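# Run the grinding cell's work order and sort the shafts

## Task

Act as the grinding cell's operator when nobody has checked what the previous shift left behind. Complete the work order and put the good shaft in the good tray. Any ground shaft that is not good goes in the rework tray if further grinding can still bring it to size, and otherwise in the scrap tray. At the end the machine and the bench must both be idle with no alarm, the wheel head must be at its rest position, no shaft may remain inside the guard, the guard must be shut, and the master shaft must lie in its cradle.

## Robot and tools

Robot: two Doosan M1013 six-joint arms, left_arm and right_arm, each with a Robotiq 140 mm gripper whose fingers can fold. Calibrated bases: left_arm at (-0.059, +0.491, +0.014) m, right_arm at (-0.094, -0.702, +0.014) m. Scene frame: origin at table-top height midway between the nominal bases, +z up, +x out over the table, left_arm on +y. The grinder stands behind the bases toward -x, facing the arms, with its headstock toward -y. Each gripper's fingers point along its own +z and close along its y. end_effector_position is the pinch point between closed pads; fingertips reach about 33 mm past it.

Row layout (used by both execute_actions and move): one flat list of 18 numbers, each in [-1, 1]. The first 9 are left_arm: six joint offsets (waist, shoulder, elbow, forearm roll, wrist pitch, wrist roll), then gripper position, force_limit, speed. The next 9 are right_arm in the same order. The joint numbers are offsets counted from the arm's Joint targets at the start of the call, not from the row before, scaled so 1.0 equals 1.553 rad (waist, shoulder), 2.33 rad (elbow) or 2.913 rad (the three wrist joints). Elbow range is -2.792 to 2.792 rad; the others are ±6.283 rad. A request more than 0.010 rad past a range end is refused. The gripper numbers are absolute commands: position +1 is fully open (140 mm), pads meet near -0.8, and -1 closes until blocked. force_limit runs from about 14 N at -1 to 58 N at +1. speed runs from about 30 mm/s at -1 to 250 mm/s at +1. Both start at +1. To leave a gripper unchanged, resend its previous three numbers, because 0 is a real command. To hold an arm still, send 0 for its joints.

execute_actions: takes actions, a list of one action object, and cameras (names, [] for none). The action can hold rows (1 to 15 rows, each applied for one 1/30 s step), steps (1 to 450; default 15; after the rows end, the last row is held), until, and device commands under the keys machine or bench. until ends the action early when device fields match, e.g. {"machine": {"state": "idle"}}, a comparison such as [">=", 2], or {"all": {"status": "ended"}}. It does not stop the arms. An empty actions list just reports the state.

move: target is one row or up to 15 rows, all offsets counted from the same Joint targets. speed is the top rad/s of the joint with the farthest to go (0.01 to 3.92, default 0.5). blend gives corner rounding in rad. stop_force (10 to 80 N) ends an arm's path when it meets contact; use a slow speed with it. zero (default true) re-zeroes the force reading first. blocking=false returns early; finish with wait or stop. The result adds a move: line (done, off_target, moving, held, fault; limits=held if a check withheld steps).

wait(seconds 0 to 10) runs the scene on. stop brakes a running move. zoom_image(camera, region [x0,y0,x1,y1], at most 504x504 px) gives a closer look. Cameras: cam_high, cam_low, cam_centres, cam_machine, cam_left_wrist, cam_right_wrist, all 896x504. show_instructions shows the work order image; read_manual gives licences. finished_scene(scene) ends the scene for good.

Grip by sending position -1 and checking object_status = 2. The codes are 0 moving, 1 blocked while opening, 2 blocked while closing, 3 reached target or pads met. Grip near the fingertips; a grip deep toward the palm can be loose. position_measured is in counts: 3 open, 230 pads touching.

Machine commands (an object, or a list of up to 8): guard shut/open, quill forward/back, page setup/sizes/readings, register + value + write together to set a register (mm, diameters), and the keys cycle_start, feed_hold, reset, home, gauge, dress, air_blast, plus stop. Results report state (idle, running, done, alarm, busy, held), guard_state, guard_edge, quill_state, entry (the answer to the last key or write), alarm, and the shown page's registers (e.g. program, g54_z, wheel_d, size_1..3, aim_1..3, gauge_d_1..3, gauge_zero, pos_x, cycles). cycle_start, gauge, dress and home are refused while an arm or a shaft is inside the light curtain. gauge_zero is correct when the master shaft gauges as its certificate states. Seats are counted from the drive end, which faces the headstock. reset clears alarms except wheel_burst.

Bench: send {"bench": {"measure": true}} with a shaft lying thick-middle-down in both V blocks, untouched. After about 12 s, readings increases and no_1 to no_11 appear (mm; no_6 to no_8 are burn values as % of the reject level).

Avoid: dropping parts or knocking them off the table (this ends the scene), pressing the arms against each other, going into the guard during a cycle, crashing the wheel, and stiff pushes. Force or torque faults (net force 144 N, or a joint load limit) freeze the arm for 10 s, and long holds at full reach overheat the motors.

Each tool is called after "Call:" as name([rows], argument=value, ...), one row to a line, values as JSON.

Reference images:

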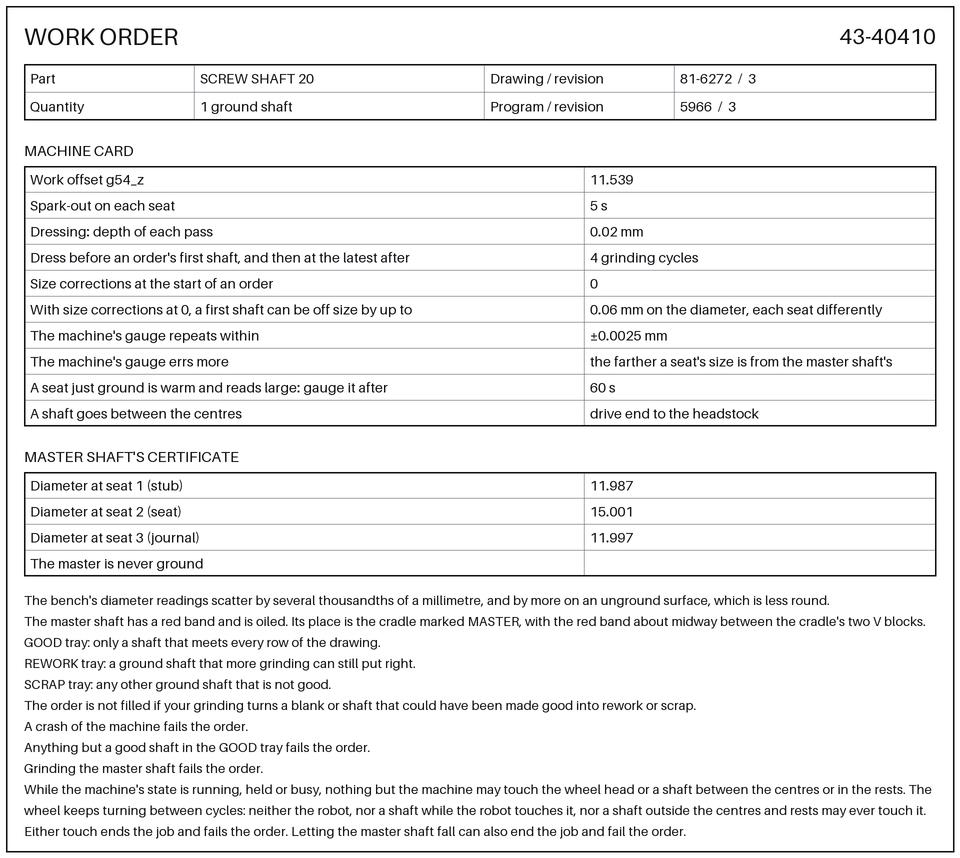

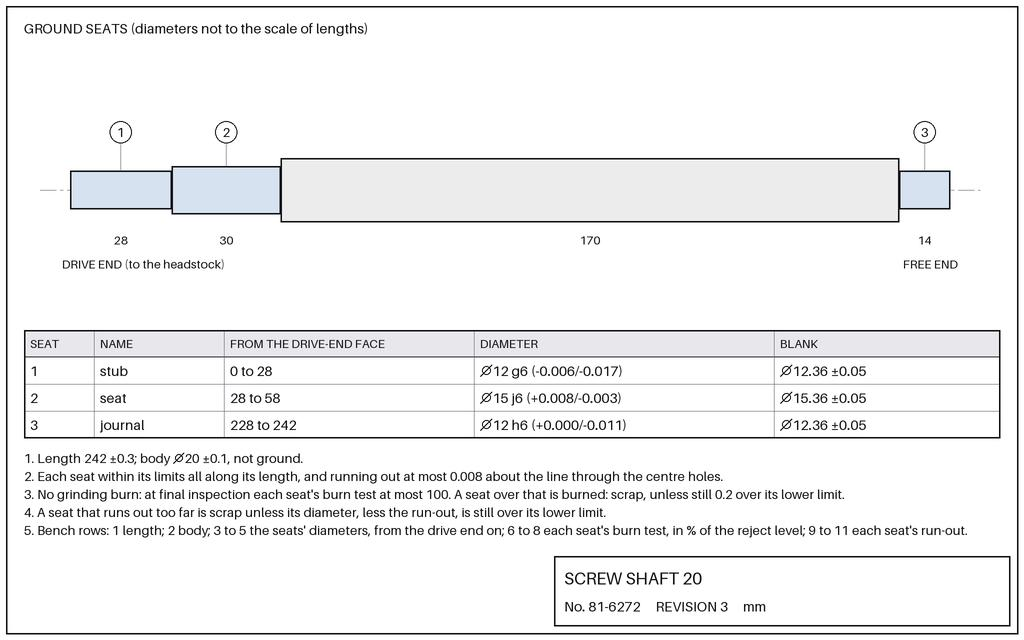

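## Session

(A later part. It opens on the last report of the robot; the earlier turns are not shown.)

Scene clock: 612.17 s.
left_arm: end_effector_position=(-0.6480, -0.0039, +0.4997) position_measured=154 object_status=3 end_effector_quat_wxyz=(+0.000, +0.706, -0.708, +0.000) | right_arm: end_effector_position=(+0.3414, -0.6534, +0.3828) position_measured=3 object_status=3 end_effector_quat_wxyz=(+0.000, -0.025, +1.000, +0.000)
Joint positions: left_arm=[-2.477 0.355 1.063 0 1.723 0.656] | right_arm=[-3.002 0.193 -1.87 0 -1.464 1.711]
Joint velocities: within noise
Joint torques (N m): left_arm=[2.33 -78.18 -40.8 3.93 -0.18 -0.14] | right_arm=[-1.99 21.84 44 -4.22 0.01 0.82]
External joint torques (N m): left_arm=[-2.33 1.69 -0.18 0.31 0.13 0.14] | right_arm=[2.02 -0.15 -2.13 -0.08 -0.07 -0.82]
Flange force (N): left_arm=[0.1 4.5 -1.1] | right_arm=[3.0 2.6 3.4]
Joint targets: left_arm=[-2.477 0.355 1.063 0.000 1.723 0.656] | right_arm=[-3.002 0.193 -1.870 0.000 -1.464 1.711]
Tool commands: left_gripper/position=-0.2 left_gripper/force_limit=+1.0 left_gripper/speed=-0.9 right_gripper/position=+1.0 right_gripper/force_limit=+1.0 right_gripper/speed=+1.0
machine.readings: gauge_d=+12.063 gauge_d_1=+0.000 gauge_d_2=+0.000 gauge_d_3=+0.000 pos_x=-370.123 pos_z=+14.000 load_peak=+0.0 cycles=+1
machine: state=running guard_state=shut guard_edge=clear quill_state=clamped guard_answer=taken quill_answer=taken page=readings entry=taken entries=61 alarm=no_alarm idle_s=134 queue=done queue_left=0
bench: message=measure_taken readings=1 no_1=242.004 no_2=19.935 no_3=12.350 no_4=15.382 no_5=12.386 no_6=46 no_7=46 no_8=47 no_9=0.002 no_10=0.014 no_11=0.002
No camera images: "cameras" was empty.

Call:
execute_actions([
  {"steps":450,"until":{"machine":{"state":["!=","running"]}}},
], cameras=[])

Call:
execute_actions([
  {"steps":450,"until":{"machine":{"state":["!=","running"]}}},
], cameras=[])

Call:
execute_actions([
  {"steps":450,"until":{"machine":{"state":["!=","running"]}}},
], cameras=[])

Call:
execute_actions([
  {"steps":450,"until":{"machine":{"state":["!=","running"]}}},
], cameras=[])

Call:
execute_actions([
  {"steps":450,"until":{"machine":{"state":["!=","running"]}}},
], cameras=[])

Call:
execute_actions([
  {"steps":450,"until":{"machine":{"state":["!=","running"]}}},
], cameras=[])

Call:
execute_actions([
  {"steps":450,"until":{"machine":{"state":["!=","running"]}}},
], cameras=[])

Call:
execute_actions([
  {"steps":450,"until":{"machine":{"state":["!=","running"]}}},
], cameras=[])

Call:
execute_actions([
  {"steps":450,"until":{"machine":{"state":["!=","running"]}}},
], cameras=[])

Call:
execute_actions([
  {"steps":450,"until":{"machine":{"state":["!=","running"]}}},
], cameras=[])

Call:
execute_actions([
  {"steps":450,"until":{"machine":{"state":["!=","running"]}}},
], cameras=[])

Call:
execute_actions([
  {"steps":450,"until":{"machine":{"state":["!=","running"]}}},
], cameras=[])

Call:
execute_actions([
  {"steps":450,"until":{"machine":{"state":["!=","running"]}}},
], cameras=[])

Call:
execute_actions([
  {"steps":450,"until":{"machine":{"state":["!=","running"]}}},
], cameras=[])

Call:
execute_actions([
  {"steps":450,"until":{"machine":{"state":["!=","running"]}}},
], cameras=[])

Scene clock: 628.60 s.
left_arm: end_effector_position=(-0.6480, -0.0039, +0.4997) position_measured=154 object_status=3 end_effector_quat_wxyz=(+0.000, +0.706, -0.708, +0.000) | right_arm: end_effector_position=(+0.3414, -0.6534, +0.3828) position_measured=3 object_status=3 end_effector_quat_wxyz=(+0.000, -0.025, +1.000, +0.000)
Joint positions: left_arm=[-2.477 0.355 1.063 0 1.723 0.656] | right_arm=[-3.002 0.193 -1.87 0 -1.464 1.711]
Joint velocities: within noise
Joint torques (N m): left_arm=[2.29 -78.33 -40.78 3.95 -0.11 -0.16] | right_arm=[-1.67 21.82 43.79 -4.23 0.03 0.84]
External joint torques (N m): left_arm=[-2.27 1.8 -0.22 0.3 0.07 0.16] | right_arm=[1.66 0.58 -1.26 -0.14 -0.07 -0.84]
Flange force (N): left_arm=[0.3 4.7 -1.1] | right_arm=[2.9 1.7 1.8]
Joint targets: left_arm=[-2.477 0.355 1.063 0.000 1.723 0.656] | right_arm=[-3.002 0.193 -1.870 0.000 -1.464 1.711]
Tool commands: left_gripper/position=-0.2 left_gripper/force_limit=+1.0 left_gripper/speed=-0.9 right_gripper/position=+1.0 right_gripper/force_limit=+1.0 right_gripper/speed=+1.0
machine.readings: gauge_d=+12.063 gauge_d_1=+0.000 gauge_d_2=+0.000 gauge_d_3=+0.000 pos_x=-370.287 pos_z=+14.000 load_peak=+0.0 cycles=+1
machine: state=running guard_state=shut guard_edge=clear quill_state=clamped guard_answer=taken quill_answer=taken page=readings entry=taken entries=61 alarm=no_alarm idle_s=150 queue=done queue_left=0
bench: message=measure_taken readings=1 no_1=242.004 no_2=19.935 no_3=12.350 no_4=15.382 no_5=12.386 no_6=46 no_7=46 no_8=47 no_9=0.002 no_10=0.014 no_11=0.002
No camera images: "cameras" was empty.

Scene clock: 643.80 s.
left_arm: end_effector_position=(-0.6480, -0.0039, +0.4997) position_measured=154 object_status=3 end_effector_quat_wxyz=(+0.000, +0.706, -0.708, +0.000) | right_arm: end_effector_position=(+0.3414, -0.6534, +0.3828) position_measured=3 object_status=3 end_effector_quat_wxyz=(+0.000, -0.025, +1.000, +0.000)
Joint positions: left_arm=[-2.477 0.355 1.063 0 1.723 0.656] | right_arm=[-3.002 0.193 -1.87 0 -1.464 1.711]
Joint velocities: within noise
Joint torques (N m): left_arm=[2.2 -78.38 -40.84 3.94 -0.13 -0.16] | right_arm=[-3.03 21.43 43.9 -4.26 0.06 0.95]
External joint torques (N m): left_arm=[-2.14 2.22 0.01 0.29 0.08 0.16] | right_arm=[2.99 0.89 -1.7 -0.08 -0.12 -0.95]
Flange force (N): left_arm=[0.6 4.7 -0.8] | right_arm=[4.4 4.4 2.4]
Joint targets: left_arm=[-2.477 0.355 1.063 0.000 1.723 0.656] | right_arm=[-3.002 0.193 -1.870 0.000 -1.464 1.711]
Tool commands: left_gripper/position=-0.2 left_gripper/force_limit=+1.0 left_gripper/speed=-0.9 right_gripper/position=+1.0 right_gripper/force_limit=+1.0 right_gripper/speed=+1.0
machine.readings: gauge_d=+12.063 gauge_d_1=+0.000 gauge_d_2=+0.000 gauge_d_3=+0.000 pos_x=-370.329 pos_z=+14.000 load_peak=+3.0 cycles=+1
machine: state=running guard_state=shut guard_edge=clear quill_state=clamped guard_answer=taken quill_answer=taken page=readings entry=taken entries=61 alarm=no_alarm idle_s=165 queue=done queue_left=0
bench: message=measure_taken readings=1 no_1=242.004 no_2=19.935 no_3=12.350 no_4=15.382 no_5=12.386 no_6=46 no_7=46 no_8=47 no_9=0.002 no_10=0.014 no_11=0.002
No camera images: "cameras" was empty.

Scene clock: 659.00 s.
left_arm: end_effector_position=(-0.6480, -0.0039, +0.4997) position_measured=154 object_status=3 end_effector_quat_wxyz=(+0.000, +0.706, -0.708, +0.000) | right_arm: end_effector_position=(+0.3414, -0.6534, +0.3828) position_measured=3 object_status=3 end_effector_quat_wxyz=(+0.000, -0.025, +1.000, +0.000)
Joint positions: left_arm=[-2.477 0.355 1.063 0 1.723 0.656] | right_arm=[-3.002 0.193 -1.87 0 -1.464 1.711]
Joint velocities: within noise
Joint torques (N m): left_arm=[2.23 -78.32 -40.75 3.94 -0.14 -0.13] | right_arm=[-2.23 21.16 44.21 -4.14 -0.03 0.83]
External joint torques (N m): left_arm=[-2.18 1.7 -0.23 0.3 0.11 0.13] | right_arm=[2.16 1.22 -1.97 -0.19 -0.03 -0.83]
Flange force (N): left_arm=[0.3 4.5 -1.2] | right_arm=[5.1 2.7 3.0]
Joint targets: left_arm=[-2.477 0.355 1.063 0.000 1.723 0.656] | right_arm=[-3.002 0.193 -1.870 0.000 -1.464 1.711]
Tool commands: left_gripper/position=-0.2 left_gripper/force_limit=+1.0 left_gripper/speed=-0.9 right_gripper/position=+1.0 right_gripper/force_limit=+1.0 right_gripper/speed=+1.0
machine.readings: gauge_d=+12.063 gauge_d_1=+0.000 gauge_d_2=+0.000 gauge_d_3=+0.000 pos_x=-370.359 pos_z=+14.000 load_peak=+3.0 cycles=+1
machine: state=running guard_state=shut guard_edge=clear quill_state=clamped guard_answer=taken quill_answer=taken page=readings entry=taken entries=61 alarm=no_alarm idle_s=180 queue=done queue_left=0
bench: message=measure_taken readings=1 no_1=242.004 no_2=19.935 no_3=12.350 no_4=15.382 no_5=12.386 no_6=46 no_7=46 no_8=47 no_9=0.002 no_10=0.014 no_11=0.002
No camera images: "cameras" was empty.

Scene clock: 674.20 s.
left_arm: end_effector_position=(-0.6480, -0.0039, +0.4997) position_measured=154 object_status=3 end_effector_quat_wxyz=(+0.000, +0.706, -0.708, +0.000) | right_arm: end_effector_position=(+0.3414, -0.6534, +0.3828) position_measured=3 object_status=3 end_effector_quat_wxyz=(+0.000, -0.025, +1.000, +0.000)
Joint positions: left_arm=[-2.477 0.355 1.063 0 1.723 0.656] | right_arm=[-3.002 0.193 -1.87 0 -1.464 1.711]
Joint velocities: within noise
Joint torques (N m): left_arm=[2.29 -78.67 -40.79 3.95 -0.13 -0.14] | right_arm=[-1.81 21.52 43.83 -4.25 -0.01 0.84]
External joint torques (N m): left_arm=[-2.24 2.05 -0.22 0.29 0.09 0.14] | right_arm=[1.78 0.6 -1.8 -0.07 -0.06 -0.84]
Flange force (N): left_arm=[0.7 5.0 -1.2] | right_arm=[3.7 1.9 2.8]
Joint targets: left_arm=[-2.477 0.355 1.063 0.000 1.723 0.656] | right_arm=[-3.002 0.193 -1.870 0.000 -1.464 1.711]
Tool commands: left_gripper/position=-0.2 left_gripper/force_limit=+1.0 left_gripper/speed=-0.9 right_gripper/position=+1.0 right_gripper/force_limit=+1.0 right_gripper/speed=+1.0
machine.readings: gauge_d=+12.063 gauge_d_1=+0.000 gauge_d_2=+0.000 gauge_d_3=+0.000 pos_x=-366.886 pos_z=+43.000 load_peak=+3.0 cycles=+1
machine: state=running guard_state=shut guard_edge=clear quill_state=clamped guard_answer=taken quill_answer=taken page=readings entry=taken entries=61 alarm=no_alarm idle_s=195 queue=done queue_left=0
bench: message=measure_taken readings=1 no_1=242.004 no_2=19.935 no_3=12.350 no_4=15.382 no_5=12.386 no_6=46 no_7=46 no_8=47 no_9=0.002 no_10=0.014 no_11=0.002
No camera images: "cameras" was empty.

Scene clock: 689.40 s.
left_arm: end_effector_position=(-0.6480, -0.0039, +0.4997) position_measured=154 object_status=3 end_effector_quat_wxyz=(+0.000, +0.706, -0.708, +0.000) | right_arm: end_effector_position=(+0.3414, -0.6534, +0.3828) position_measured=3 object_status=3 end_effector_quat_wxyz=(+0.000, -0.025, +1.000, +0.000)
Joint positions: left_arm=[-2.477 0.355 1.063 0 1.723 0.656] | right_arm=[-3.002 0.193 -1.87 0 -1.464 1.711]
Joint velocities: within noise
Joint torques (N m): left_arm=[2.43 -78.5 -40.76 3.94 -0.14 -0.15] | right_arm=[-2.25 21.27 44 -4.28 0.04 1.05]
External joint torques (N m): left_arm=[-2.44 2.62 0.07 0.28 0.1 0.15] | right_arm=[2.31 0.54 -1.65 -0.06 -0.08 -1.05]
Flange force (N): left_arm=[0.6 5.4 -0.8] | right_arm=[3.5 2.7 2.5]
Joint targets: left_arm=[-2.477 0.355 1.063 0.000 1.723 0.656] | right_arm=[-3.002 0.193 -1.870 0.000 -1.464 1.711]
Tool commands: left_gripper/position=-0.2 left_gripper/force_limit=+1.0 left_gripper/speed=-0.9 right_gripper/position=+1.0 right_gripper/force_limit=+1.0 right_gripper/speed=+1.0
machine.readings: gauge_d=+12.063 gauge_d_1=+0.000 gauge_d_2=+0.000 gauge_d_3=+0.000 pos_x=-367.038 pos_z=+43.000 load_peak=+3.0 cycles=+1
machine: state=running guard_state=shut guard_edge=clear quill_state=clamped guard_answer=taken quill_answer=taken page=readings entry=taken entries=61 alarm=no_alarm idle_s=210 queue=done queue_left=0
bench: message=measure_taken readings=1 no_1=242.004 no_2=19.935 no_3=12.350 no_4=15.382 no_5=12.386 no_6=46 no_7=46 no_8=47 no_9=0.002 no_10=0.014 no_11=0.002
No camera images: "cameras" was empty.

Scene clock: 704.60 s.
left_arm: end_effector_position=(-0.6480, -0.0039, +0.4997) position_measured=154 object_status=3 end_effector_quat_wxyz=(+0.000, +0.706, -0.708, +0.000) | right_arm: end_effector_position=(+0.3414, -0.6534, +0.3828) position_measured=3 object_status=3 end_effector_quat_wxyz=(+0.000, -0.025, +1.000, +0.000)
Joint positions: left_arm=[-2.477 0.355 1.063 0 1.723 0.656] | right_arm=[-3.002 0.193 -1.87 0 -1.464 1.711]
Joint velocities: within noise
Joint torques (N m): left_arm=[2.25 -78.31 -40.83 3.92 -0.14 -0.16] | right_arm=[-2.28 21.35 44.23 -4.23 0.02 0.93]
External joint torques (N m): left_arm=[-2.22 1.93 -0.09 0.32 0.1 0.16] | right_arm=[2.31 0.64 -2 -0.1 -0.08 -0.93]
Flange force (N): left_arm=[0.4 4.6 -0.9] | right_arm=[4.2 2.9 3.1]
Joint targets: left_arm=[-2.477 0.355 1.063 0.000 1.723 0.656] | right_arm=[-3.002 0.193 -1.870 0.000 -1.464 1.711]
Tool commands: left_gripper/position=-0.2 left_gripper/force_limit=+1.0 left_gripper/speed=-0.9 right_gripper/position=+1.0 right_gripper/force_limit=+1.0 right_gripper/speed=+1.0
machine.readings: gauge_d=+12.063 gauge_d_1=+0.000 gauge_d_2=+0.000 gauge_d_3=+0.000 pos_x=-367.190 pos_z=+43.000 load_peak=+3.0 cycles=+1
machine: state=running guard_state=shut guard_edge=clear quill_state=clamped guard_answer=taken quill_answer=taken page=readings entry=taken entries=61 alarm=no_alarm idle_s=225 queue=done queue_left=0
bench: message=measure_taken readings=1 no_1=242.004 no_2=19.935 no_3=12.350 no_4=15.382 no_5=12.386 no_6=46 no_7=46 no_8=47 no_9=0.002 no_10=0.014 no_11=0.002
No camera images: "cameras" was empty.

Scene clock: 719.80 s.
left_arm: end_effector_position=(-0.6480, -0.0039, +0.4997) position_measured=154 object_status=3 end_effector_quat_wxyz=(+0.000, +0.706, -0.708, +0.000) | right_arm: end_effector_position=(+0.3414, -0.6534, +0.3828) position_measured=3 object_status=3 end_effector_quat_wxyz=(+0.000, -0.025, +1.000, +0.000)
Joint positions: left_arm=[-2.477 0.355 1.063 0 1.723 0.656] | right_arm=[-3.002 0.193 -1.87 0 -1.464 1.711]
Joint velocities: within noise
Joint torques (N m): left_arm=[2.21 -78.47 -40.82 3.92 -0.15 -0.16] | right_arm=[-2.19 21.68 43.94 -4.24 -0.06 0.96]
External joint torques (N m): left_arm=[-2.19 2.05 -0.11 0.32 0.11 0.16] | right_arm=[2.15 0.59 -1.6 -0.1 0.01 -0.96]
Flange force (N): left_arm=[0.6 4.7 -1.0] | right_arm=[3.5 2.5 2.6]
Joint targets: left_arm=[-2.477 0.355 1.063 0.000 1.723 0.656] | right_arm=[-3.002 0.193 -1.870 0.000 -1.464 1.711]
Tool commands: left_gripper/position=-0.2 left_gripper/force_limit=+1.0 left_gripper/speed=-0.9 right_gripper/position=+1.0 right_gripper/force_limit=+1.0 right_gripper/speed=+1.0
machine.readings: gauge_d=+12.063 gauge_d_1=+0.000 gauge_d_2=+0.000 gauge_d_3=+0.000 pos_x=-367.298 pos_z=+43.000 load_peak=+4.2 cycles=+1
machine: state=running guard_state=shut guard_edge=clear quill_state=clamped guard_answer=taken quill_answer=taken page=readings entry=taken entries=61 alarm=no_alarm idle_s=241 queue=done queue_left=0
bench: message=measure_taken readings=1 no_1=242.004 no_2=19.935 no_3=12.350 no_4=15.382 no_5=12.386 no_6=46 no_7=46 no_8=47 no_9=0.002 no_10=0.014 no_11=0.002
No camera images: "cameras" was empty.

Scene clock: 735.00 s.
left_arm: end_effector_position=(-0.6480, -0.0039, +0.4997) position_measured=154 object_status=3 end_effector_quat_wxyz=(+0.000, +0.706, -0.708, +0.000) | right_arm: end_effector_position=(+0.3414, -0.6534, +0.3828) position_measured=3 object_status=3 end_effector_quat_wxyz=(+0.000, -0.025, +1.000, +0.000)
Joint positions: left_arm=[-2.477 0.355 1.063 0 1.723 0.656] | right_arm=[-3.002 0.193 -1.87 0 -1.464 1.711]
Joint velocities: within noise
Joint torques (N m): left_arm=[2.28 -78.46 -40.78 3.95 -0.13 -0.17] | right_arm=[-2.21 21.36 43.82 -4.12 0.03 0.9]
External joint torques (N m): left_arm=[-2.25 2.42 0.02 0.27 0.09 0.17] | right_arm=[2.21 0.63 -1.67 -0.21 -0.08 -0.9]
Flange force (N): left_arm=[0.7 5.0 -0.8] | right_arm=[3.7 2.8 2.5]
Joint targets: left_arm=[-2.477 0.355 1.063 0.000 1.723 0.656] | right_arm=[-3.002 0.193 -1.870 0.000 -1.464 1.711]
Tool commands: left_gripper/position=-0.2 left_gripper/force_limit=+1.0 left_gripper/speed=-0.9 right_gripper/position=+1.0 right_gripper/force_limit=+1.0 right_gripper/speed=+1.0
machine.readings: gauge_d=+12.063 gauge_d_1=+0.000 gauge_d_2=+0.000 gauge_d_3=+0.000 pos_x=-367.329 pos_z=+43.000 load_peak=+4.2 cycles=+1
machine: state=running guard_state=shut guard_edge=clear quill_state=clamped guard_answer=taken quill_answer=taken page=readings entry=taken entries=61 alarm=no_alarm idle_s=256 queue=done queue_left=0
bench: message=measure_taken readings=1 no_1=242.004 no_2=19.935 no_3=12.350 no_4=15.382 no_5=12.386 no_6=46 no_7=46 no_8=47 no_9=0.002 no_10=0.014 no_11=0.002
No camera images: "cameras" was empty.

Scene clock: 750.20 s.
left_arm: end_effector_position=(-0.6480, -0.0039, +0.4997) position_measured=154 object_status=3 end_effector_quat_wxyz=(+0.000, +0.706, -0.708, +0.000) | right_arm: end_effector_position=(+0.3414, -0.6534, +0.3828) position_measured=3 object_status=3 end_effector_quat_wxyz=(+0.000, -0.025, +1.000, +0.000)
Joint positions: left_arm=[-2.477 0.355 1.063 0 1.723 0.656] | right_arm=[-3.002 0.193 -1.87 0 -1.464 1.711]
Joint velocities: within noise
Joint torques (N m): left_arm=[2.24 -78.29 -40.9 3.94 -0.12 -0.17] | right_arm=[-2.05 20.92 44.05 -4.26 -0.03 0.87]
External joint torques (N m): left_arm=[-2.3 1.89 -0.05 0.29 0.08 0.17] | right_arm=[2 1.35 -2.05 -0.05 -0.04 -0.87]
Flange force (N): left_arm=[0.2 4.5 -0.8] | right_arm=[5.4 2.2 3.1]
Joint targets: left_arm=[-2.477 0.355 1.063 0.000 1.723 0.656] | right_arm=[-3.002 0.193 -1.870 0.000 -1.464 1.711]
Tool commands: left_gripper/position=-0.2 left_gripper/force_limit=+1.0 left_gripper/speed=-0.9 right_gripper/position=+1.0 right_gripper/force_limit=+1.0 right_gripper/speed=+1.0
machine.readings: gauge_d=+12.063 gauge_d_1=+0.000 gauge_d_2=+0.000 gauge_d_3=+0.000 pos_x=-243.064 pos_z=+43.000 load_peak=+4.2 cycles=+1
machine: state=running guard_state=shut guard_edge=clear quill_state=clamped guard_answer=taken quill_answer=taken page=readings entry=taken entries=61 alarm=no_alarm idle_s=271 queue=done queue_left=0
bench: message=measure_taken readings=1 no_1=242.004 no_2=19.935 no_3=12.350 no_4=15.382 no_5=12.386 no_6=46 no_7=46 no_8=47 no_9=0.002 no_10=0.014 no_11=0.002
No camera images: "cameras" was empty.

Scene clock: 765.40 s.
left_arm: end_effector_position=(-0.6480, -0.0039, +0.4997) position_measured=154 object_status=3 end_effector_quat_wxyz=(+0.000, +0.706, -0.708, +0.000) | right_arm: end_effector_position=(+0.3414, -0.6534, +0.3828) position_measured=3 object_status=3 end_effector_quat_wxyz=(+0.000, -0.025, +1.000, +0.000)
Joint positions: left_arm=[-2.477 0.355 1.063 0 1.723 0.656] | right_arm=[-3.002 0.193 -1.87 0 -1.464 1.711]
Joint velocities: within noise
Joint torques (N m): left_arm=[2.27 -78.36 -40.86 3.91 -0.13 -0.13] | right_arm=[-2.34 21.21 44.15 -4.29 -0.02 0.9]
External joint torques (N m): left_arm=[-2.27 1.75 -0.12 0.34 0.09 0.13] | right_arm=[2.28 1.18 -1.82 -0.06 -0.03 -0.9]
Flange force (N): left_arm=[0.1 4.4 -0.9] | right_arm=[4.8 2.9 2.7]
Joint targets: left_arm=[-2.477 0.355 1.063 0.000 1.723 0.656] | right_arm=[-3.002 0.193 -1.870 0.000 -1.464 1.711]
Tool commands: left_gripper/position=-0.2 left_gripper/force_limit=+1.0 left_gripper/speed=-0.9 right_gripper/position=+1.0 right_gripper/force_limit=+1.0 right_gripper/speed=+1.0
machine.readings: gauge_d=+12.063 gauge_d_1=+0.000 gauge_d_2=+0.000 gauge_d_3=+0.000 pos_x=-369.934 pos_z=+235.000 load_peak=+4.2 cycles=+1
machine: state=running guard_state=shut guard_edge=clear quill_state=clamped guard_answer=taken quill_answer=taken page=readings entry=taken entries=61 alarm=no_alarm idle_s=286 queue=done queue_left=0
bench: message=measure_taken readings=1 no_1=242.004 no_2=19.935 no_3=12.350 no_4=15.382 no_5=12.386 no_6=46 no_7=46 no_8=47 no_9=0.002 no_10=0.014 no_11=0.002
No camera images: "cameras" was empty.

Scene clock: 780.60 s.
left_arm: end_effector_position=(-0.6480, -0.0039, +0.4997) position_measured=154 object_status=3 end_effector_quat_wxyz=(+0.000, +0.706, -0.708, +0.000) | right_arm: end_effector_position=(+0.3414, -0.6534, +0.3828) position_measured=3 object_status=3 end_effector_quat_wxyz=(+0.000, -0.025, +1.000, +0.000)
Joint positions: left_arm=[-2.477 0.355 1.063 0 1.723 0.656] | right_arm=[-3.002 0.193 -1.87 0 -1.464 1.711]
Joint velocities: within noise
Joint torques (N m): left_arm=[2.61 -78.37 -40.86 3.96 -0.15 -0.14] | right_arm=[-2.72 20.87 43.66 -4.21 -0.03 0.88]
External joint torques (N m): left_arm=[-2.71 1.91 -0.11 0.28 0.11 0.14] | right_arm=[2.74 1.07 -1.52 -0.12 -0.02 -0.88]
Flange force (N): left_arm=[-0.2 5.0 -1.0] | right_arm=[4.4 4.0 2.3]
Joint targets: left_arm=[-2.477 0.355 1.063 0.000 1.723 0.656] | right_arm=[-3.002 0.193 -1.870 0.000 -1.464 1.711]
Tool commands: left_gripper/position=-0.2 left_gripper/force_limit=+1.0 left_gripper/speed=-0.9 right_gripper/position=+1.0 right_gripper/force_limit=+1.0 right_gripper/speed=+1.0
machine.readings: gauge_d=+12.063 gauge_d_1=+0.000 gauge_d_2=+0.000 gauge_d_3=+0.000 pos_x=-370.086 pos_z=+235.000 load_peak=+4.2 cycles=+1
machine: state=running guard_state=shut guard_edge=clear quill_state=clamped guard_answer=taken quill_answer=taken page=readings entry=taken entries=61 alarm=no_alarm idle_s=301 queue=done queue_left=0
bench: message=measure_taken readings=1 no_1=242.004 no_2=19.935 no_3=12.350 no_4=15.382 no_5=12.386 no_6=46 no_7=46 no_8=47 no_9=0.002 no_10=0.014 no_11=0.002
No camera images: "cameras" was empty.

Scene clock: 795.80 s.
left_arm: end_effector_position=(-0.6480, -0.0039, +0.4997) position_measured=154 object_status=3 end_effector_quat_wxyz=(+0.000, +0.706, -0.708, +0.000) | right_arm: end_effector_position=(+0.3414, -0.6534, +0.3828) position_measured=3 object_status=3 end_effector_quat_wxyz=(+0.000, -0.025, +1.000, +0.000)
Joint positions: left_arm=[-2.477 0.355 1.063 0 1.723 0.656] | right_arm=[-3.002 0.193 -1.87 0 -1.464 1.711]
Joint velocities: within noise
Joint torques (N m): left_arm=[2.35 -78.46 -40.8 3.95 -0.14 -0.16] | right_arm=[-2.2 21.17 44.24 -4.15 -0.01 0.92]
External joint torques (N m): left_arm=[-2.36 1.59 -0.35 0.31 0.1 0.16] | right_arm=[2.18 1.25 -1.83 -0.2 -0.04 -0.91]
Flange force (N): left_arm=[0.2 4.7 -1.4] | right_arm=[4.9 2.6 2.7]
Joint targets: left_arm=[-2.477 0.355 1.063 0.000 1.723 0.656] | right_arm=[-3.002 0.193 -1.870 0.000 -1.464 1.711]
Tool commands: left_gripper/position=-0.2 left_gripper/force_limit=+1.0 left_gripper/speed=-0.9 right_gripper/position=+1.0 right_gripper/force_limit=+1.0 right_gripper/speed=+1.0
machine.readings: gauge_d=+12.063 gauge_d_1=+0.000 gauge_d_2=+0.000 gauge_d_3=+0.000 pos_x=-370.238 pos_z=+235.000 load_peak=+4.2 cycles=+1
machine: state=running guard_state=shut guard_edge=clear quill_state=clamped guard_answer=taken quill_answer=taken page=readings entry=taken entries=61 alarm=no_alarm idle_s=316 queue=done queue_left=0
bench: message=measure_taken readings=1 no_1=242.004 no_2=19.935 no_3=12.350 no_4=15.382 no_5=12.386 no_6=46 no_7=46 no_8=47 no_9=0.002 no_10=0.014 no_11=0.002
No camera images: "cameras" was empty.

Scene clock: 811.00 s.
left_arm: end_effector_position=(-0.6480, -0.0039, +0.4997) position_measured=154 object_status=3 end_effector_quat_wxyz=(+0.000, +0.706, -0.708, +0.000) | right_arm: end_effector_position=(+0.3414, -0.6534, +0.3828) position_measured=3 object_status=3 end_effector_quat_wxyz=(+0.000, -0.025, +1.000, +0.000)
Joint positions: left_arm=[-2.477 0.355 1.063 0 1.723 0.656] | right_arm=[-3.002 0.193 -1.87 0 -1.464 1.711]
Joint velocities: within noise
Joint torques (N m): left_arm=[2.34 -78.39 -40.73 3.94 -0.14 -0.15] | right_arm=[-1.75 20.76 43.95 -4.28 -0.02 0.94]
External joint torques (N m): left_arm=[-2.25 1.71 -0.32 0.31 0.1 0.15] | right_arm=[1.78 1.06 -1.94 -0.03 -0.04 -0.94]
Flange force (N): left_arm=[0.4 4.7 -1.4] | right_arm=[4.6 1.6 3.0]
Joint targets: left_arm=[-2.477 0.355 1.063 0.000 1.723 0.656] | right_arm=[-3.002 0.193 -1.870 0.000 -1.464 1.711]
Tool commands: left_gripper/position=-0.2 left_gripper/force_limit=+1.0 left_gripper/speed=-0.9 right_gripper/position=+1.0 right_gripper/force_limit=+1.0 right_gripper/speed=+1.0
machine.readings: gauge_d=+12.063 gauge_d_1=+0.000 gauge_d_2=+0.000 gauge_d_3=+0.000 pos_x=-370.308 pos_z=+235.000 load_peak=+4.2 cycles=+1
machine: state=running guard_state=shut guard_edge=clear quill_state=clamped guard_answer=taken quill_answer=taken page=readings entry=taken entries=61 alarm=no_alarm idle_s=331 queue=done queue_left=0
bench: message=measure_taken readings=1 no_1=242.004 no_2=19.935 no_3=12.350 no_4=15.382 no_5=12.386 no_6=46 no_7=46 no_8=47 no_9=0.002 no_10=0.014 no_11=0.002
No camera images: "cameras" was empty.

Scene clock: 826.20 s.
left_arm: end_effector_position=(-0.6480, -0.0039, +0.4997) position_measured=154 object_status=3 end_effector_quat_wxyz=(+0.000, +0.706, -0.708, +0.000) | right_arm: end_effector_position=(+0.3414, -0.6534, +0.3828) position_measured=3 object_status=3 end_effector_quat_wxyz=(+0.000, -0.025, +1.000, +0.000)
Joint positions: left_arm=[-2.477 0.355 1.063 0 1.723 0.656] | right_arm=[-3.002 0.193 -1.87 0 -1.464 1.711]
Joint velocities: within noise
Joint torques (N m): left_arm=[2.26 -78.48 -40.78 3.95 -0.13 -0.17] | right_arm=[-2.53 21.35 44.17 -4.24 0 0.82]
External joint torques (N m): left_arm=[-2.28 1.98 -0.17 0.28 0.09 0.17] | right_arm=[2.52 0.99 -1.74 -0.12 -0.05 -0.82]
Flange force (N): left_arm=[0.5 4.8 -1.1] | right_arm=[4.5 3.6 2.6]
Joint targets: left_arm=[-2.477 0.355 1.063 0.000 1.723 0.656] | right_arm=[-3.002 0.193 -1.870 0.000 -1.464 1.711]
Tool commands: left_gripper/position=-0.2 left_gripper/force_limit=+1.0 left_gripper/speed=-0.9 right_gripper/position=+1.0 right_gripper/force_limit=+1.0 right_gripper/speed=+1.0
machine.readings: gauge_d=+12.063 gauge_d_1=+0.000 gauge_d_2=+0.000 gauge_d_3=+0.000 pos_x=-370.338 pos_z=+235.000 load_peak=+4.2 cycles=+1
machine: state=running guard_state=shut guard_edge=clear quill_state=clamped guard_answer=taken quill_answer=taken page=readings entry=taken entries=61 alarm=no_alarm idle_s=346 queue=done queue_left=0
bench: message=measure_taken readings=1 no_1=242.004 no_2=19.935 no_3=12.350 no_4=15.382 no_5=12.386 no_6=46 no_7=46 no_8=47 no_9=0.002 no_10=0.014 no_11=0.002
No camera images: "cameras" was empty.

Scene clock: 841.40 s.
left_arm: end_effector_position=(-0.6480, -0.0039, +0.4997) position_measured=154 object_status=3 end_effector_quat_wxyz=(+0.000, +0.706, -0.708, +0.000) | right_arm: end_effector_position=(+0.3414, -0.6534, +0.3828) position_measured=3 object_status=3 end_effector_quat_wxyz=(+0.000, -0.025, +1.000, +0.000)
Joint positions: left_arm=[-2.477 0.355 1.063 0 1.723 0.656] | right_arm=[-3.002 0.193 -1.87 0 -1.464 1.711]
Joint velocities: within noise
Joint torques (N m): left_arm=[2.49 -78.38 -40.75 3.92 -0.12 -0.17] | right_arm=[-2.48 21.33 43.87 -4.29 0.03 0.93]
External joint torques (N m): left_arm=[-2.48 1.81 -0.23 0.33 0.08 0.17] | right_arm=[2.48 0.62 -1.88 -0.03 -0.09 -0.93]
Flange force (N): left_arm=[0.2 4.9 -1.2] | right_arm=[4.0 3.3 2.8]
Joint targets: left_arm=[-2.477 0.355 1.063 0.000 1.723 0.656] | right_arm=[-3.002 0.193 -1.870 0.000 -1.464 1.711]
Tool commands: left_gripper/position=-0.2 left_gripper/force_limit=+1.0 left_gripper/speed=-0.9 right_gripper/position=+1.0 right_gripper/force_limit=+1.0 right_gripper/speed=+1.0
machine.readings: gauge_d=+12.063 gauge_d_1=+0.000 gauge_d_2=+0.000 gauge_d_3=+0.000 pos_x=+0.000 pos_z=+0.000 load_peak=+4.2 cycles=+2
machine: state=done guard_state=shut guard_edge=clear quill_state=clamped guard_answer=taken quill_answer=taken page=readings entry=taken entries=61 alarm=no_alarm idle_s=0 queue=done queue_left=0
bench: message=measure_taken readings=1 no_1=242.004 no_2=19.935 no_3=12.350 no_4=15.382 no_5=12.386 no_6=46 no_7=46 no_8=47 no_9=0.002 no_10=0.014 no_11=0.002
No camera images: "cameras" was empty.

Call:
wait(seconds=10, cameras=[])

Call:
wait(seconds=10, cameras=[])

Call:
wait(seconds=10, cameras=[])

Call:
wait(seconds=10, cameras=[])

Call:
wait(seconds=10, cameras=[])

Call:
wait(seconds=10, cameras=[])

Call:
wait(seconds=5, cameras=[])

Call:
execute_actions([
  {"machine":[{"register":"gauge_at","value":1,"write":true,"gauge":true},{"register":"gauge_at","value":2,"write":true,"gauge":true},{"register":"gauge_at","value":3,"write":true,"gauge":true}],"steps":450,"until":{"machine":{"queue":["!=","running"]}}},
], cameras=[])

Call:
execute_actions([
  {"machine":[{"register":"gauge_at","value":1,"write":true,"gauge":true},{"register":"gauge_at","value":2,"write":true,"gauge":true},{"register":"gauge_at","value":3,"write":true,"gauge":true}],"steps":450,"until":{"machine":{"queue":["!=","running"]}}},
], cameras=[])

Scene clock: 851.90 s.
left_arm: end_effector_position=(-0.6480, -0.0039, +0.4997) position_measured=154 object_status=3 end_effector_quat_wxyz=(+0.000, +0.706, -0.708, +0.000) | right_arm: end_effector_position=(+0.3414, -0.6534, +0.3828) position_measured=3 object_status=3 end_effector_quat_wxyz=(+0.000, -0.025, +1.000, +0.000)
Joint positions: left_arm=[-2.477 0.355 1.063 0 1.723 0.656] | right_arm=[-3.002 0.193 -1.87 0 -1.464 1.711]
Joint velocities: within noise
Joint torques (N m): left_arm=[2.22 -78.2 -40.75 3.95 -0.13 -0.15] | right_arm=[-2.29 21.36 44.16 -4.29 0 0.95]
External joint torques (N m): left_arm=[-2.22 1.78 -0.16 0.29 0.1 0.15] | right_arm=[2.37 0.13 -2.18 -0.02 -0.05 -0.95]
Flange force (N): left_arm=[0.3 4.5 -1.0] | right_arm=[3.6 3.0 3.5]
Joint targets: left_arm=[-2.477 0.355 1.063 0.000 1.723 0.656] | right_arm=[-3.002 0.193 -1.870 0.000 -1.464 1.711]
Tool commands: left_gripper/position=-0.2 left_gripper/force_limit=+1.0 left_gripper/speed=-0.9 right_gripper/position=+1.0 right_gripper/force_limit=+1.0 right_gripper/speed=+1.0
machine.readings: gauge_d=+12.063 gauge_d_1=+0.000 gauge_d_2=+0.000 gauge_d_3=+0.000 pos_x=+0.000 pos_z=+0.000 load_peak=+4.2 cycles=+2
machine: state=done guard_state=shut guard_edge=clear quill_state=clamped guard_answer=taken quill_answer=taken page=readings entry=taken entries=61 alarm=no_alarm idle_s=11 queue=done queue_left=0
bench: message=measure_taken readings=1 no_1=242.004 no_2=19.935 no_3=12.350 no_4=15.382 no_5=12.386 no_6=46 no_7=46 no_8=47 no_9=0.002 no_10=0.014 no_11=0.002
wait: 10.00 s; at rest from the start
No camera images: "cameras" was empty.

Scene clock: 861.90 s.
left_arm: end_effector_position=(-0.6480, -0.0039, +0.4997) position_measured=154 object_status=3 end_effector_quat_wxyz=(+0.000, +0.706, -0.708, +0.000) | right_arm: end_effector_position=(+0.3414, -0.6534, +0.3828) position_measured=3 object_status=3 end_effector_quat_wxyz=(+0.000, -0.025, +1.000, +0.000)
Joint positions: left_arm=[-2.477 0.355 1.063 0 1.723 0.656] | right_arm=[-3.002 0.193 -1.87 0 -1.464 1.711]
Joint velocities: within noise
Joint torques (N m): left_arm=[2.32 -78.3 -40.79 3.95 -0.13 -0.13] | right_arm=[-2.36 21.15 43.91 -4.25 -0.02 0.86]
External joint torques (N m): left_arm=[-2.2 1.87 -0.11 0.28 0.09 0.13] | right_arm=[2.43 0.53 -1.77 -0.08 -0.02 -0.86]
Flange force (N): left_arm=[0.3 4.5 -0.9] | right_arm=[3.8 3.4 2.8]
Joint targets: left_arm=[-2.477 0.355 1.063 0.000 1.723 0.656] | right_arm=[-3.002 0.193 -1.870 0.000 -1.464 1.711]
Tool commands: left_gripper/position=-0.2 left_gripper/force_limit=+1.0 left_gripper/speed=-0.9 right_gripper/position=+1.0 right_gripper/force_limit=+1.0 right_gripper/speed=+1.0
machine.readings: gauge_d=+12.063 gauge_d_1=+0.000 gauge_d_2=+0.000 gauge_d_3=+0.000 pos_x=+0.000 pos_z=+0.000 load_peak=+4.2 cycles=+2
machine: state=done guard_state=shut guard_edge=clear quill_state=clamped guard_answer=taken quill_answer=taken page=readings entry=taken entries=61 alarm=no_alarm idle_s=21 queue=done queue_left=0
bench: message=measure_taken readings=1 no_1=242.004 no_2=19.935 no_3=12.350 no_4=15.382 no_5=12.386 no_6=46 no_7=46 no_8=47 no_9=0.002 no_10=0.014 no_11=0.002
wait: 10.00 s
No camera images: "cameras" was empty.

Scene clock: 871.90 s.
left_arm: end_effector_position=(-0.6480, -0.0039, +0.4997) position_measured=154 object_status=3 end_effector_quat_wxyz=(+0.000, +0.706, -0.708, +0.000) | right_arm: end_effector_position=(+0.3414, -0.6534, +0.3828) position_measured=3 object_status=3 end_effector_quat_wxyz=(+0.000, -0.025, +1.000, +0.000)
Joint positions: left_arm=[-2.477 0.355 1.063 0 1.723 0.656] | right_arm=[-3.002 0.193 -1.87 0 -1.464 1.711]
Joint velocities: within noise
Joint torques (N m): left_arm=[2.53 -78.33 -40.81 3.96 -0.14 -0.16] | right_arm=[-2.52 21.51 44.13 -4.2 0.06 0.93]
External joint torques (N m): left_arm=[-2.53 1.89 -0.07 0.27 0.11 0.16] | right_arm=[2.5 0.64 -1.99 -0.13 -0.12 -0.93]
Flange force (N): left_arm=[-0.1 4.7 -0.9] | right_arm=[4.3 3.3 3.0]
Joint targets: left_arm=[-2.477 0.355 1.063 0.000 1.723 0.656] | right_arm=[-3.002 0.193 -1.870 0.000 -1.464 1.711]
Tool commands: left_gripper/position=-0.2 left_gripper/force_limit=+1.0 left_gripper/speed=-0.9 right_gripper/position=+1.0 right_gripper/force_limit=+1.0 right_gripper/speed=+1.0
machine.readings: gauge_d=+12.063 gauge_d_1=+0.000 gauge_d_2=+0.000 gauge_d_3=+0.000 pos_x=+0.000 pos_z=+0.000 load_peak=+4.2 cycles=+2
machine: state=done guard_state=shut guard_edge=clear quill_state=clamped guard_answer=taken quill_answer=taken page=readings entry=taken entries=61 alarm=no_alarm idle_s=30 queue=done queue_left=0
bench: message=measure_taken readings=1 no_1=242.004 no_2=19.935 no_3=12.350 no_4=15.382 no_5=12.386 no_6=46 no_7=46 no_8=47 no_9=0.002 no_10=0.014 no_11=0.002
wait: 10.00 s
No camera images: "cameras" was empty.

Scene clock: 881.90 s.
left_arm: end_effector_position=(-0.6480, -0.0039, +0.4997) position_measured=154 object_status=3 end_effector_quat_wxyz=(+0.000, +0.706, -0.708, +0.000) | right_arm: end_effector_position=(+0.3414, -0.6534, +0.3828) position_measured=3 object_status=3 end_effector_quat_wxyz=(+0.000, -0.025, +1.000, +0.000)
Joint positions: left_arm=[-2.477 0.355 1.063 0 1.723 0.656] | right_arm=[-3.002 0.193 -1.87 0 -1.464 1.711]
Joint velocities: within noise
Joint torques (N m): left_arm=[2.46 -78.36 -40.84 3.95 -0.15 -0.16] | right_arm=[-2.55 20.99 44.2 -4.19 -0.06 0.92]
External joint torques (N m): left_arm=[-2.46 1.91 -0.09 0.29 0.11 0.16] | right_arm=[2.57 0.85 -2.2 -0.12 0 -0.92]
Flange force (N): left_arm=[0.1 4.7 -0.9] | right_arm=[4.9 3.5 3.5]
Joint targets: left_arm=[-2.477 0.355 1.063 0.000 1.723 0.656] | right_arm=[-3.002 0.193 -1.870 0.000 -1.464 1.711]
Tool commands: left_gripper/position=-0.2 left_gripper/force_limit=+1.0 left_gripper/speed=-0.9 right_gripper/position=+1.0 right_gripper/force_limit=+1.0 right_gripper/speed=+1.0
machine.readings: gauge_d=+12.063 gauge_d_1=+0.000 gauge_d_2=+0.000 gauge_d_3=+0.000 pos_x=+0.000 pos_z=+0.000 load_peak=+4.2 cycles=+2
machine: state=done guard_state=shut guard_edge=clear quill_state=clamped guard_answer=taken quill_answer=taken page=readings entry=taken entries=61 alarm=no_alarm idle_s=40 queue=done queue_left=0
bench: message=measure_taken readings=1 no_1=242.004 no_2=19.935 no_3=12.350 no_4=15.382 no_5=12.386 no_6=46 no_7=46 no_8=47 no_9=0.002 no_10=0.014 no_11=0.002
wait: 10.00 s
No camera images: "cameras" was empty.

Scene clock: 891.90 s.
left_arm: end_effector_position=(-0.6480, -0.0039, +0.4997) position_measured=154 object_status=3 end_effector_quat_wxyz=(+0.000, +0.706, -0.708, +0.000) | right_arm: end_effector_position=(+0.3414, -0.6534, +0.3828) position_measured=3 object_status=3 end_effector_quat_wxyz=(+0.000, -0.025, +1.000, +0.000)
Joint positions: left_arm=[-2.477 0.355 1.063 0 1.723 0.656] | right_arm=[-3.002 0.193 -1.87 0 -1.464 1.711]
Joint velocities: within noise
Joint torques (N m): left_arm=[2.43 -78.34 -40.74 3.93 -0.14 -0.14] | right_arm=[-2.42 21.63 44.01 -4.25 0 0.86]
External joint torques (N m): left_arm=[-2.35 1.59 -0.31 0.32 0.11 0.14] | right_arm=[2.33 1 -1.62 -0.1 -0.05 -0.86]
Flange force (N): left_arm=[0.2 4.6 -1.3] | right_arm=[4.3 3.1 2.4]
Joint targets: left_arm=[-2.477 0.355 1.063 0.000 1.723 0.656] | right_arm=[-3.002 0.193 -1.870 0.000 -1.464 1.711]
Tool commands: left_gripper/position=-0.2 left_gripper/force_limit=+1.0 left_gripper/speed=-0.9 right_gripper/position=+1.0 right_gripper/force_limit=+1.0 right_gripper/speed=+1.0
machine.readings: gauge_d=+12.063 gauge_d_1=+0.000 gauge_d_2=+0.000 gauge_d_3=+0.000 pos_x=+0.000 pos_z=+0.000 load_peak=+4.2 cycles=+2
machine: state=done guard_state=shut guard_edge=clear quill_state=clamped guard_answer=taken quill_answer=taken page=readings entry=taken entries=61 alarm=no_alarm idle_s=50 queue=done queue_left=0
bench: message=measure_taken readings=1 no_1=242.004 no_2=19.935 no_3=12.350 no_4=15.382 no_5=12.386 no_6=46 no_7=46 no_8=47 no_9=0.002 no_10=0.014 no_11=0.002
wait: 10.00 s
No camera images: "cameras" was empty.

Scene clock: 901.90 s.
left_arm: end_effector_position=(-0.6480, -0.0039, +0.4997) position_measured=154 object_status=3 end_effector_quat_wxyz=(+0.000, +0.706, -0.708, +0.000) | right_arm: end_effector_position=(+0.3414, -0.6534, +0.3828) position_measured=3 object_status=3 end_effector_quat_wxyz=(+0.000, -0.025, +1.000, +0.000)
Joint positions: left_arm=[-2.477 0.355 1.063 0 1.723 0.656] | right_arm=[-3.002 0.193 -1.87 0 -1.464 1.711]
Joint velocities: within noise
Joint torques (N m): left_arm=[2.5 -78.37 -40.85 3.94 -0.15 -0.16] | right_arm=[-1.58 21.25 43.67 -4.32 0.01 0.89]
External joint torques (N m): left_arm=[-2.44 1.64 -0.18 0.3 0.11 0.16] | right_arm=[1.53 1.11 -1.47 -0.01 -0.07 -0.89]
Flange force (N): left_arm=[-0.1 4.5 -1.1] | right_arm=[4.0 1.2 2.1]
Joint targets: left_arm=[-2.477 0.355 1.063 0.000 1.723 0.656] | right_arm=[-3.002 0.193 -1.870 0.000 -1.464 1.711]
Tool commands: left_gripper/position=-0.2 left_gripper/force_limit=+1.0 left_gripper/speed=-0.9 right_gripper/position=+1.0 right_gripper/force_limit=+1.0 right_gripper/speed=+1.0
machine.readings: gauge_d=+12.063 gauge_d_1=+0.000 gauge_d_2=+0.000 gauge_d_3=+0.000 pos_x=+0.000 pos_z=+0.000 load_peak=+4.2 cycles=+2
machine: state=done guard_state=shut guard_edge=clear quill_state=clamped guard_answer=taken quill_answer=taken page=readings entry=taken entries=61 alarm=no_alarm idle_s=60 queue=done queue_left=0
bench: message=measure_taken readings=1 no_1=242.004 no_2=19.935 no_3=12.350 no_4=15.382 no_5=12.386 no_6=46 no_7=46 no_8=47 no_9=0.002 no_10=0.014 no_11=0.002
wait: 10.00 s
No camera images: "cameras" was empty.

Scene clock: 906.90 s.
left_arm: end_effector_position=(-0.6480, -0.0039, +0.4997) position_measured=154 object_status=3 end_effector_quat_wxyz=(+0.000, +0.706, -0.708, +0.000) | right_arm: end_effector_position=(+0.3414, -0.6534, +0.3828) position_measured=3 object_status=3 end_effector_quat_wxyz=(+0.000, -0.025, +1.000, +0.000)
Joint positions: left_arm=[-2.477 0.355 1.063 0 1.723 0.656] | right_arm=[-3.002 0.193 -1.87 0 -1.464 1.711]
Joint velocities: within noise
Joint torques (N m): left_arm=[2.41 -78.63 -40.83 3.95 -0.13 -0.15] | right_arm=[-2.55 22.22 44.19 -4.19 -0.05 0.92]
External joint torques (N m): left_arm=[-2.39 1.96 -0.19 0.3 0.09 0.15] | right_arm=[2.52 -0.03 -2.02 -0.14 -0.01 -0.92]
Flange force (N): left_arm=[0.4 4.9 -1.1] | right_arm=[3.1 3.5 3.3]
Joint targets: left_arm=[-2.477 0.355 1.063 0.000 1.723 0.656] | right_arm=[-3.002 0.193 -1.870 0.000 -1.464 1.711]
Tool commands: left_gripper/position=-0.2 left_gripper/force_limit=+1.0 left_gripper/speed=-0.9 right_gripper/position=+1.0 right_gripper/force_limit=+1.0 right_gripper/speed=+1.0
machine.readings: gauge_d=+12.063 gauge_d_1=+0.000 gauge_d_2=+0.000 gauge_d_3=+0.000 pos_x=+0.000 pos_z=+0.000 load_peak=+4.2 cycles=+2
machine: state=done guard_state=shut guard_edge=clear quill_state=clamped guard_answer=taken quill_answer=taken page=readings entry=taken entries=61 alarm=no_alarm idle_s=65 queue=done queue_left=0
bench: message=measure_taken readings=1 no_1=242.004 no_2=19.935 no_3=12.350 no_4=15.382 no_5=12.386 no_6=46 no_7=46 no_8=47 no_9=0.002 no_10=0.014 no_11=0.002
wait: 5.00 s
No camera images: "cameras" was empty.

Scene clock: 919.23 s.
left_arm: end_effector_position=(-0.6480, -0.0039, +0.4997) position_measured=154 object_status=3 end_effector_quat_wxyz=(+0.000, +0.706, -0.708, +0.000) | right_arm: end_effector_position=(+0.3414, -0.6534, +0.3828) position_measured=3 object_status=3 end_effector_quat_wxyz=(+0.000, -0.025, +1.000, +0.000)
Joint positions: left_arm=[-2.477 0.355 1.063 0 1.723 0.656] | right_arm=[-3.002 0.193 -1.87 0 -1.464 1.711]
Joint velocities: within noise
Joint torques (N m): left_arm=[2.35 -78.32 -40.89 3.94 -0.13 -0.19] | right_arm=[-2.79 21.43 43.87 -4.27 -0.01 0.95]
External joint torques (N m): left_arm=[-2.43 2.17 0.07 0.29 0.09 0.19] | right_arm=[2.73 1.13 -1.42 -0.09 -0.04 -0.95]
Flange force (N): left_arm=[0.2 4.7 -0.6] | right_arm=[4.4 3.8 2.1]
Joint targets: left_arm=[-2.477 0.355 1.063 0.000 1.723 0.656] | right_arm=[-3.002 0.193 -1.870 0.000 -1.464 1.711]
Tool commands: left_gripper/position=-0.2 left_gripper/force_limit=+1.0 left_gripper/speed=-0.9 right_gripper/position=+1.0 right_gripper/force_limit=+1.0 right_gripper/speed=+1.0
machine.readings: gauge_d=+11.999 gauge_d_1=+11.993 gauge_d_2=+15.007 gauge_d_3=+11.999 pos_x=+0.000 pos_z=+0.000 load_peak=+4.2 cycles=+2
machine: state=done guard_state=shut guard_edge=clear quill_state=clamped guard_answer=taken quill_answer=taken page=readings entry=taken entries=67 alarm=no_alarm idle_s=77 queue=done queue_left=0
bench: message=measure_taken readings=1 no_1=242.004 no_2=19.935 no_3=12.350 no_4=15.382 no_5=12.386 no_6=46 no_7=46 no_8=47 no_9=0.002 no_10=0.014 no_11=0.002
No camera images: "cameras" was empty.

Scene clock: 931.57 s.
left_arm: end_effector_position=(-0.6480, -0.0039, +0.4997) position_measured=154 object_status=3 end_effector_quat_wxyz=(+0.000, +0.706, -0.708, +0.000) | right_arm: end_effector_position=(+0.3414, -0.6534, +0.3828) position_measured=3 object_status=3 end_effector_quat_wxyz=(+0.000, -0.025, +1.000, +0.000)
Joint positions: left_arm=[-2.477 0.355 1.063 0 1.723 0.656] | right_arm=[-3.002 0.193 -1.87 0 -1.464 1.711]
Joint velocities: within noise
Joint torques (N m): left_arm=[2.32 -78.33 -40.86 3.93 -0.14 -0.15] | right_arm=[-2.58 21.67 43.96 -4.26 -0.02 0.89]
External joint torques (N m): left_arm=[-2.41 1.51 -0.21 0.31 0.11 0.15] | right_arm=[2.63 0.07 -1.84 -0.06 -0.03 -0.89]
Flange force (N): left_arm=[-0.1 4.4 -1.1] | right_arm=[3.1 3.8 3.0]
Joint targets: left_arm=[-2.477 0.355 1.063 0.000 1.723 0.656] | right_arm=[-3.002 0.193 -1.870 0.000 -1.464 1.711]
Tool commands: left_gripper/position=-0.2 left_gripper/force_limit=+1.0 left_gripper/speed=-0.9 right_gripper/position=+1.0 right_gripper/force_limit=+1.0 right_gripper/speed=+1.0
machine.readings: gauge_d=+12.000 gauge_d_1=+11.993 gauge_d_2=+15.006 gauge_d_3=+12.000 pos_x=+0.000 pos_z=+0.000 load_peak=+4.2 cycles=+2
machine: state=done guard_state=shut guard_edge=clear quill_state=clamped guard_answer=taken quill_answer=taken page=readings entry=taken entries=73 alarm=no_alarm idle_s=89 queue=done queue_left=0
bench: message=measure_taken readings=1 no_1=242.004 no_2=19.935 no_3=12.350 no_4=15.382 no_5=12.386 no_6=46 no_7=46 no_8=47 no_9=0.002 no_10=0.014 no_11=0.002
No camera images: "cameras" was empty.


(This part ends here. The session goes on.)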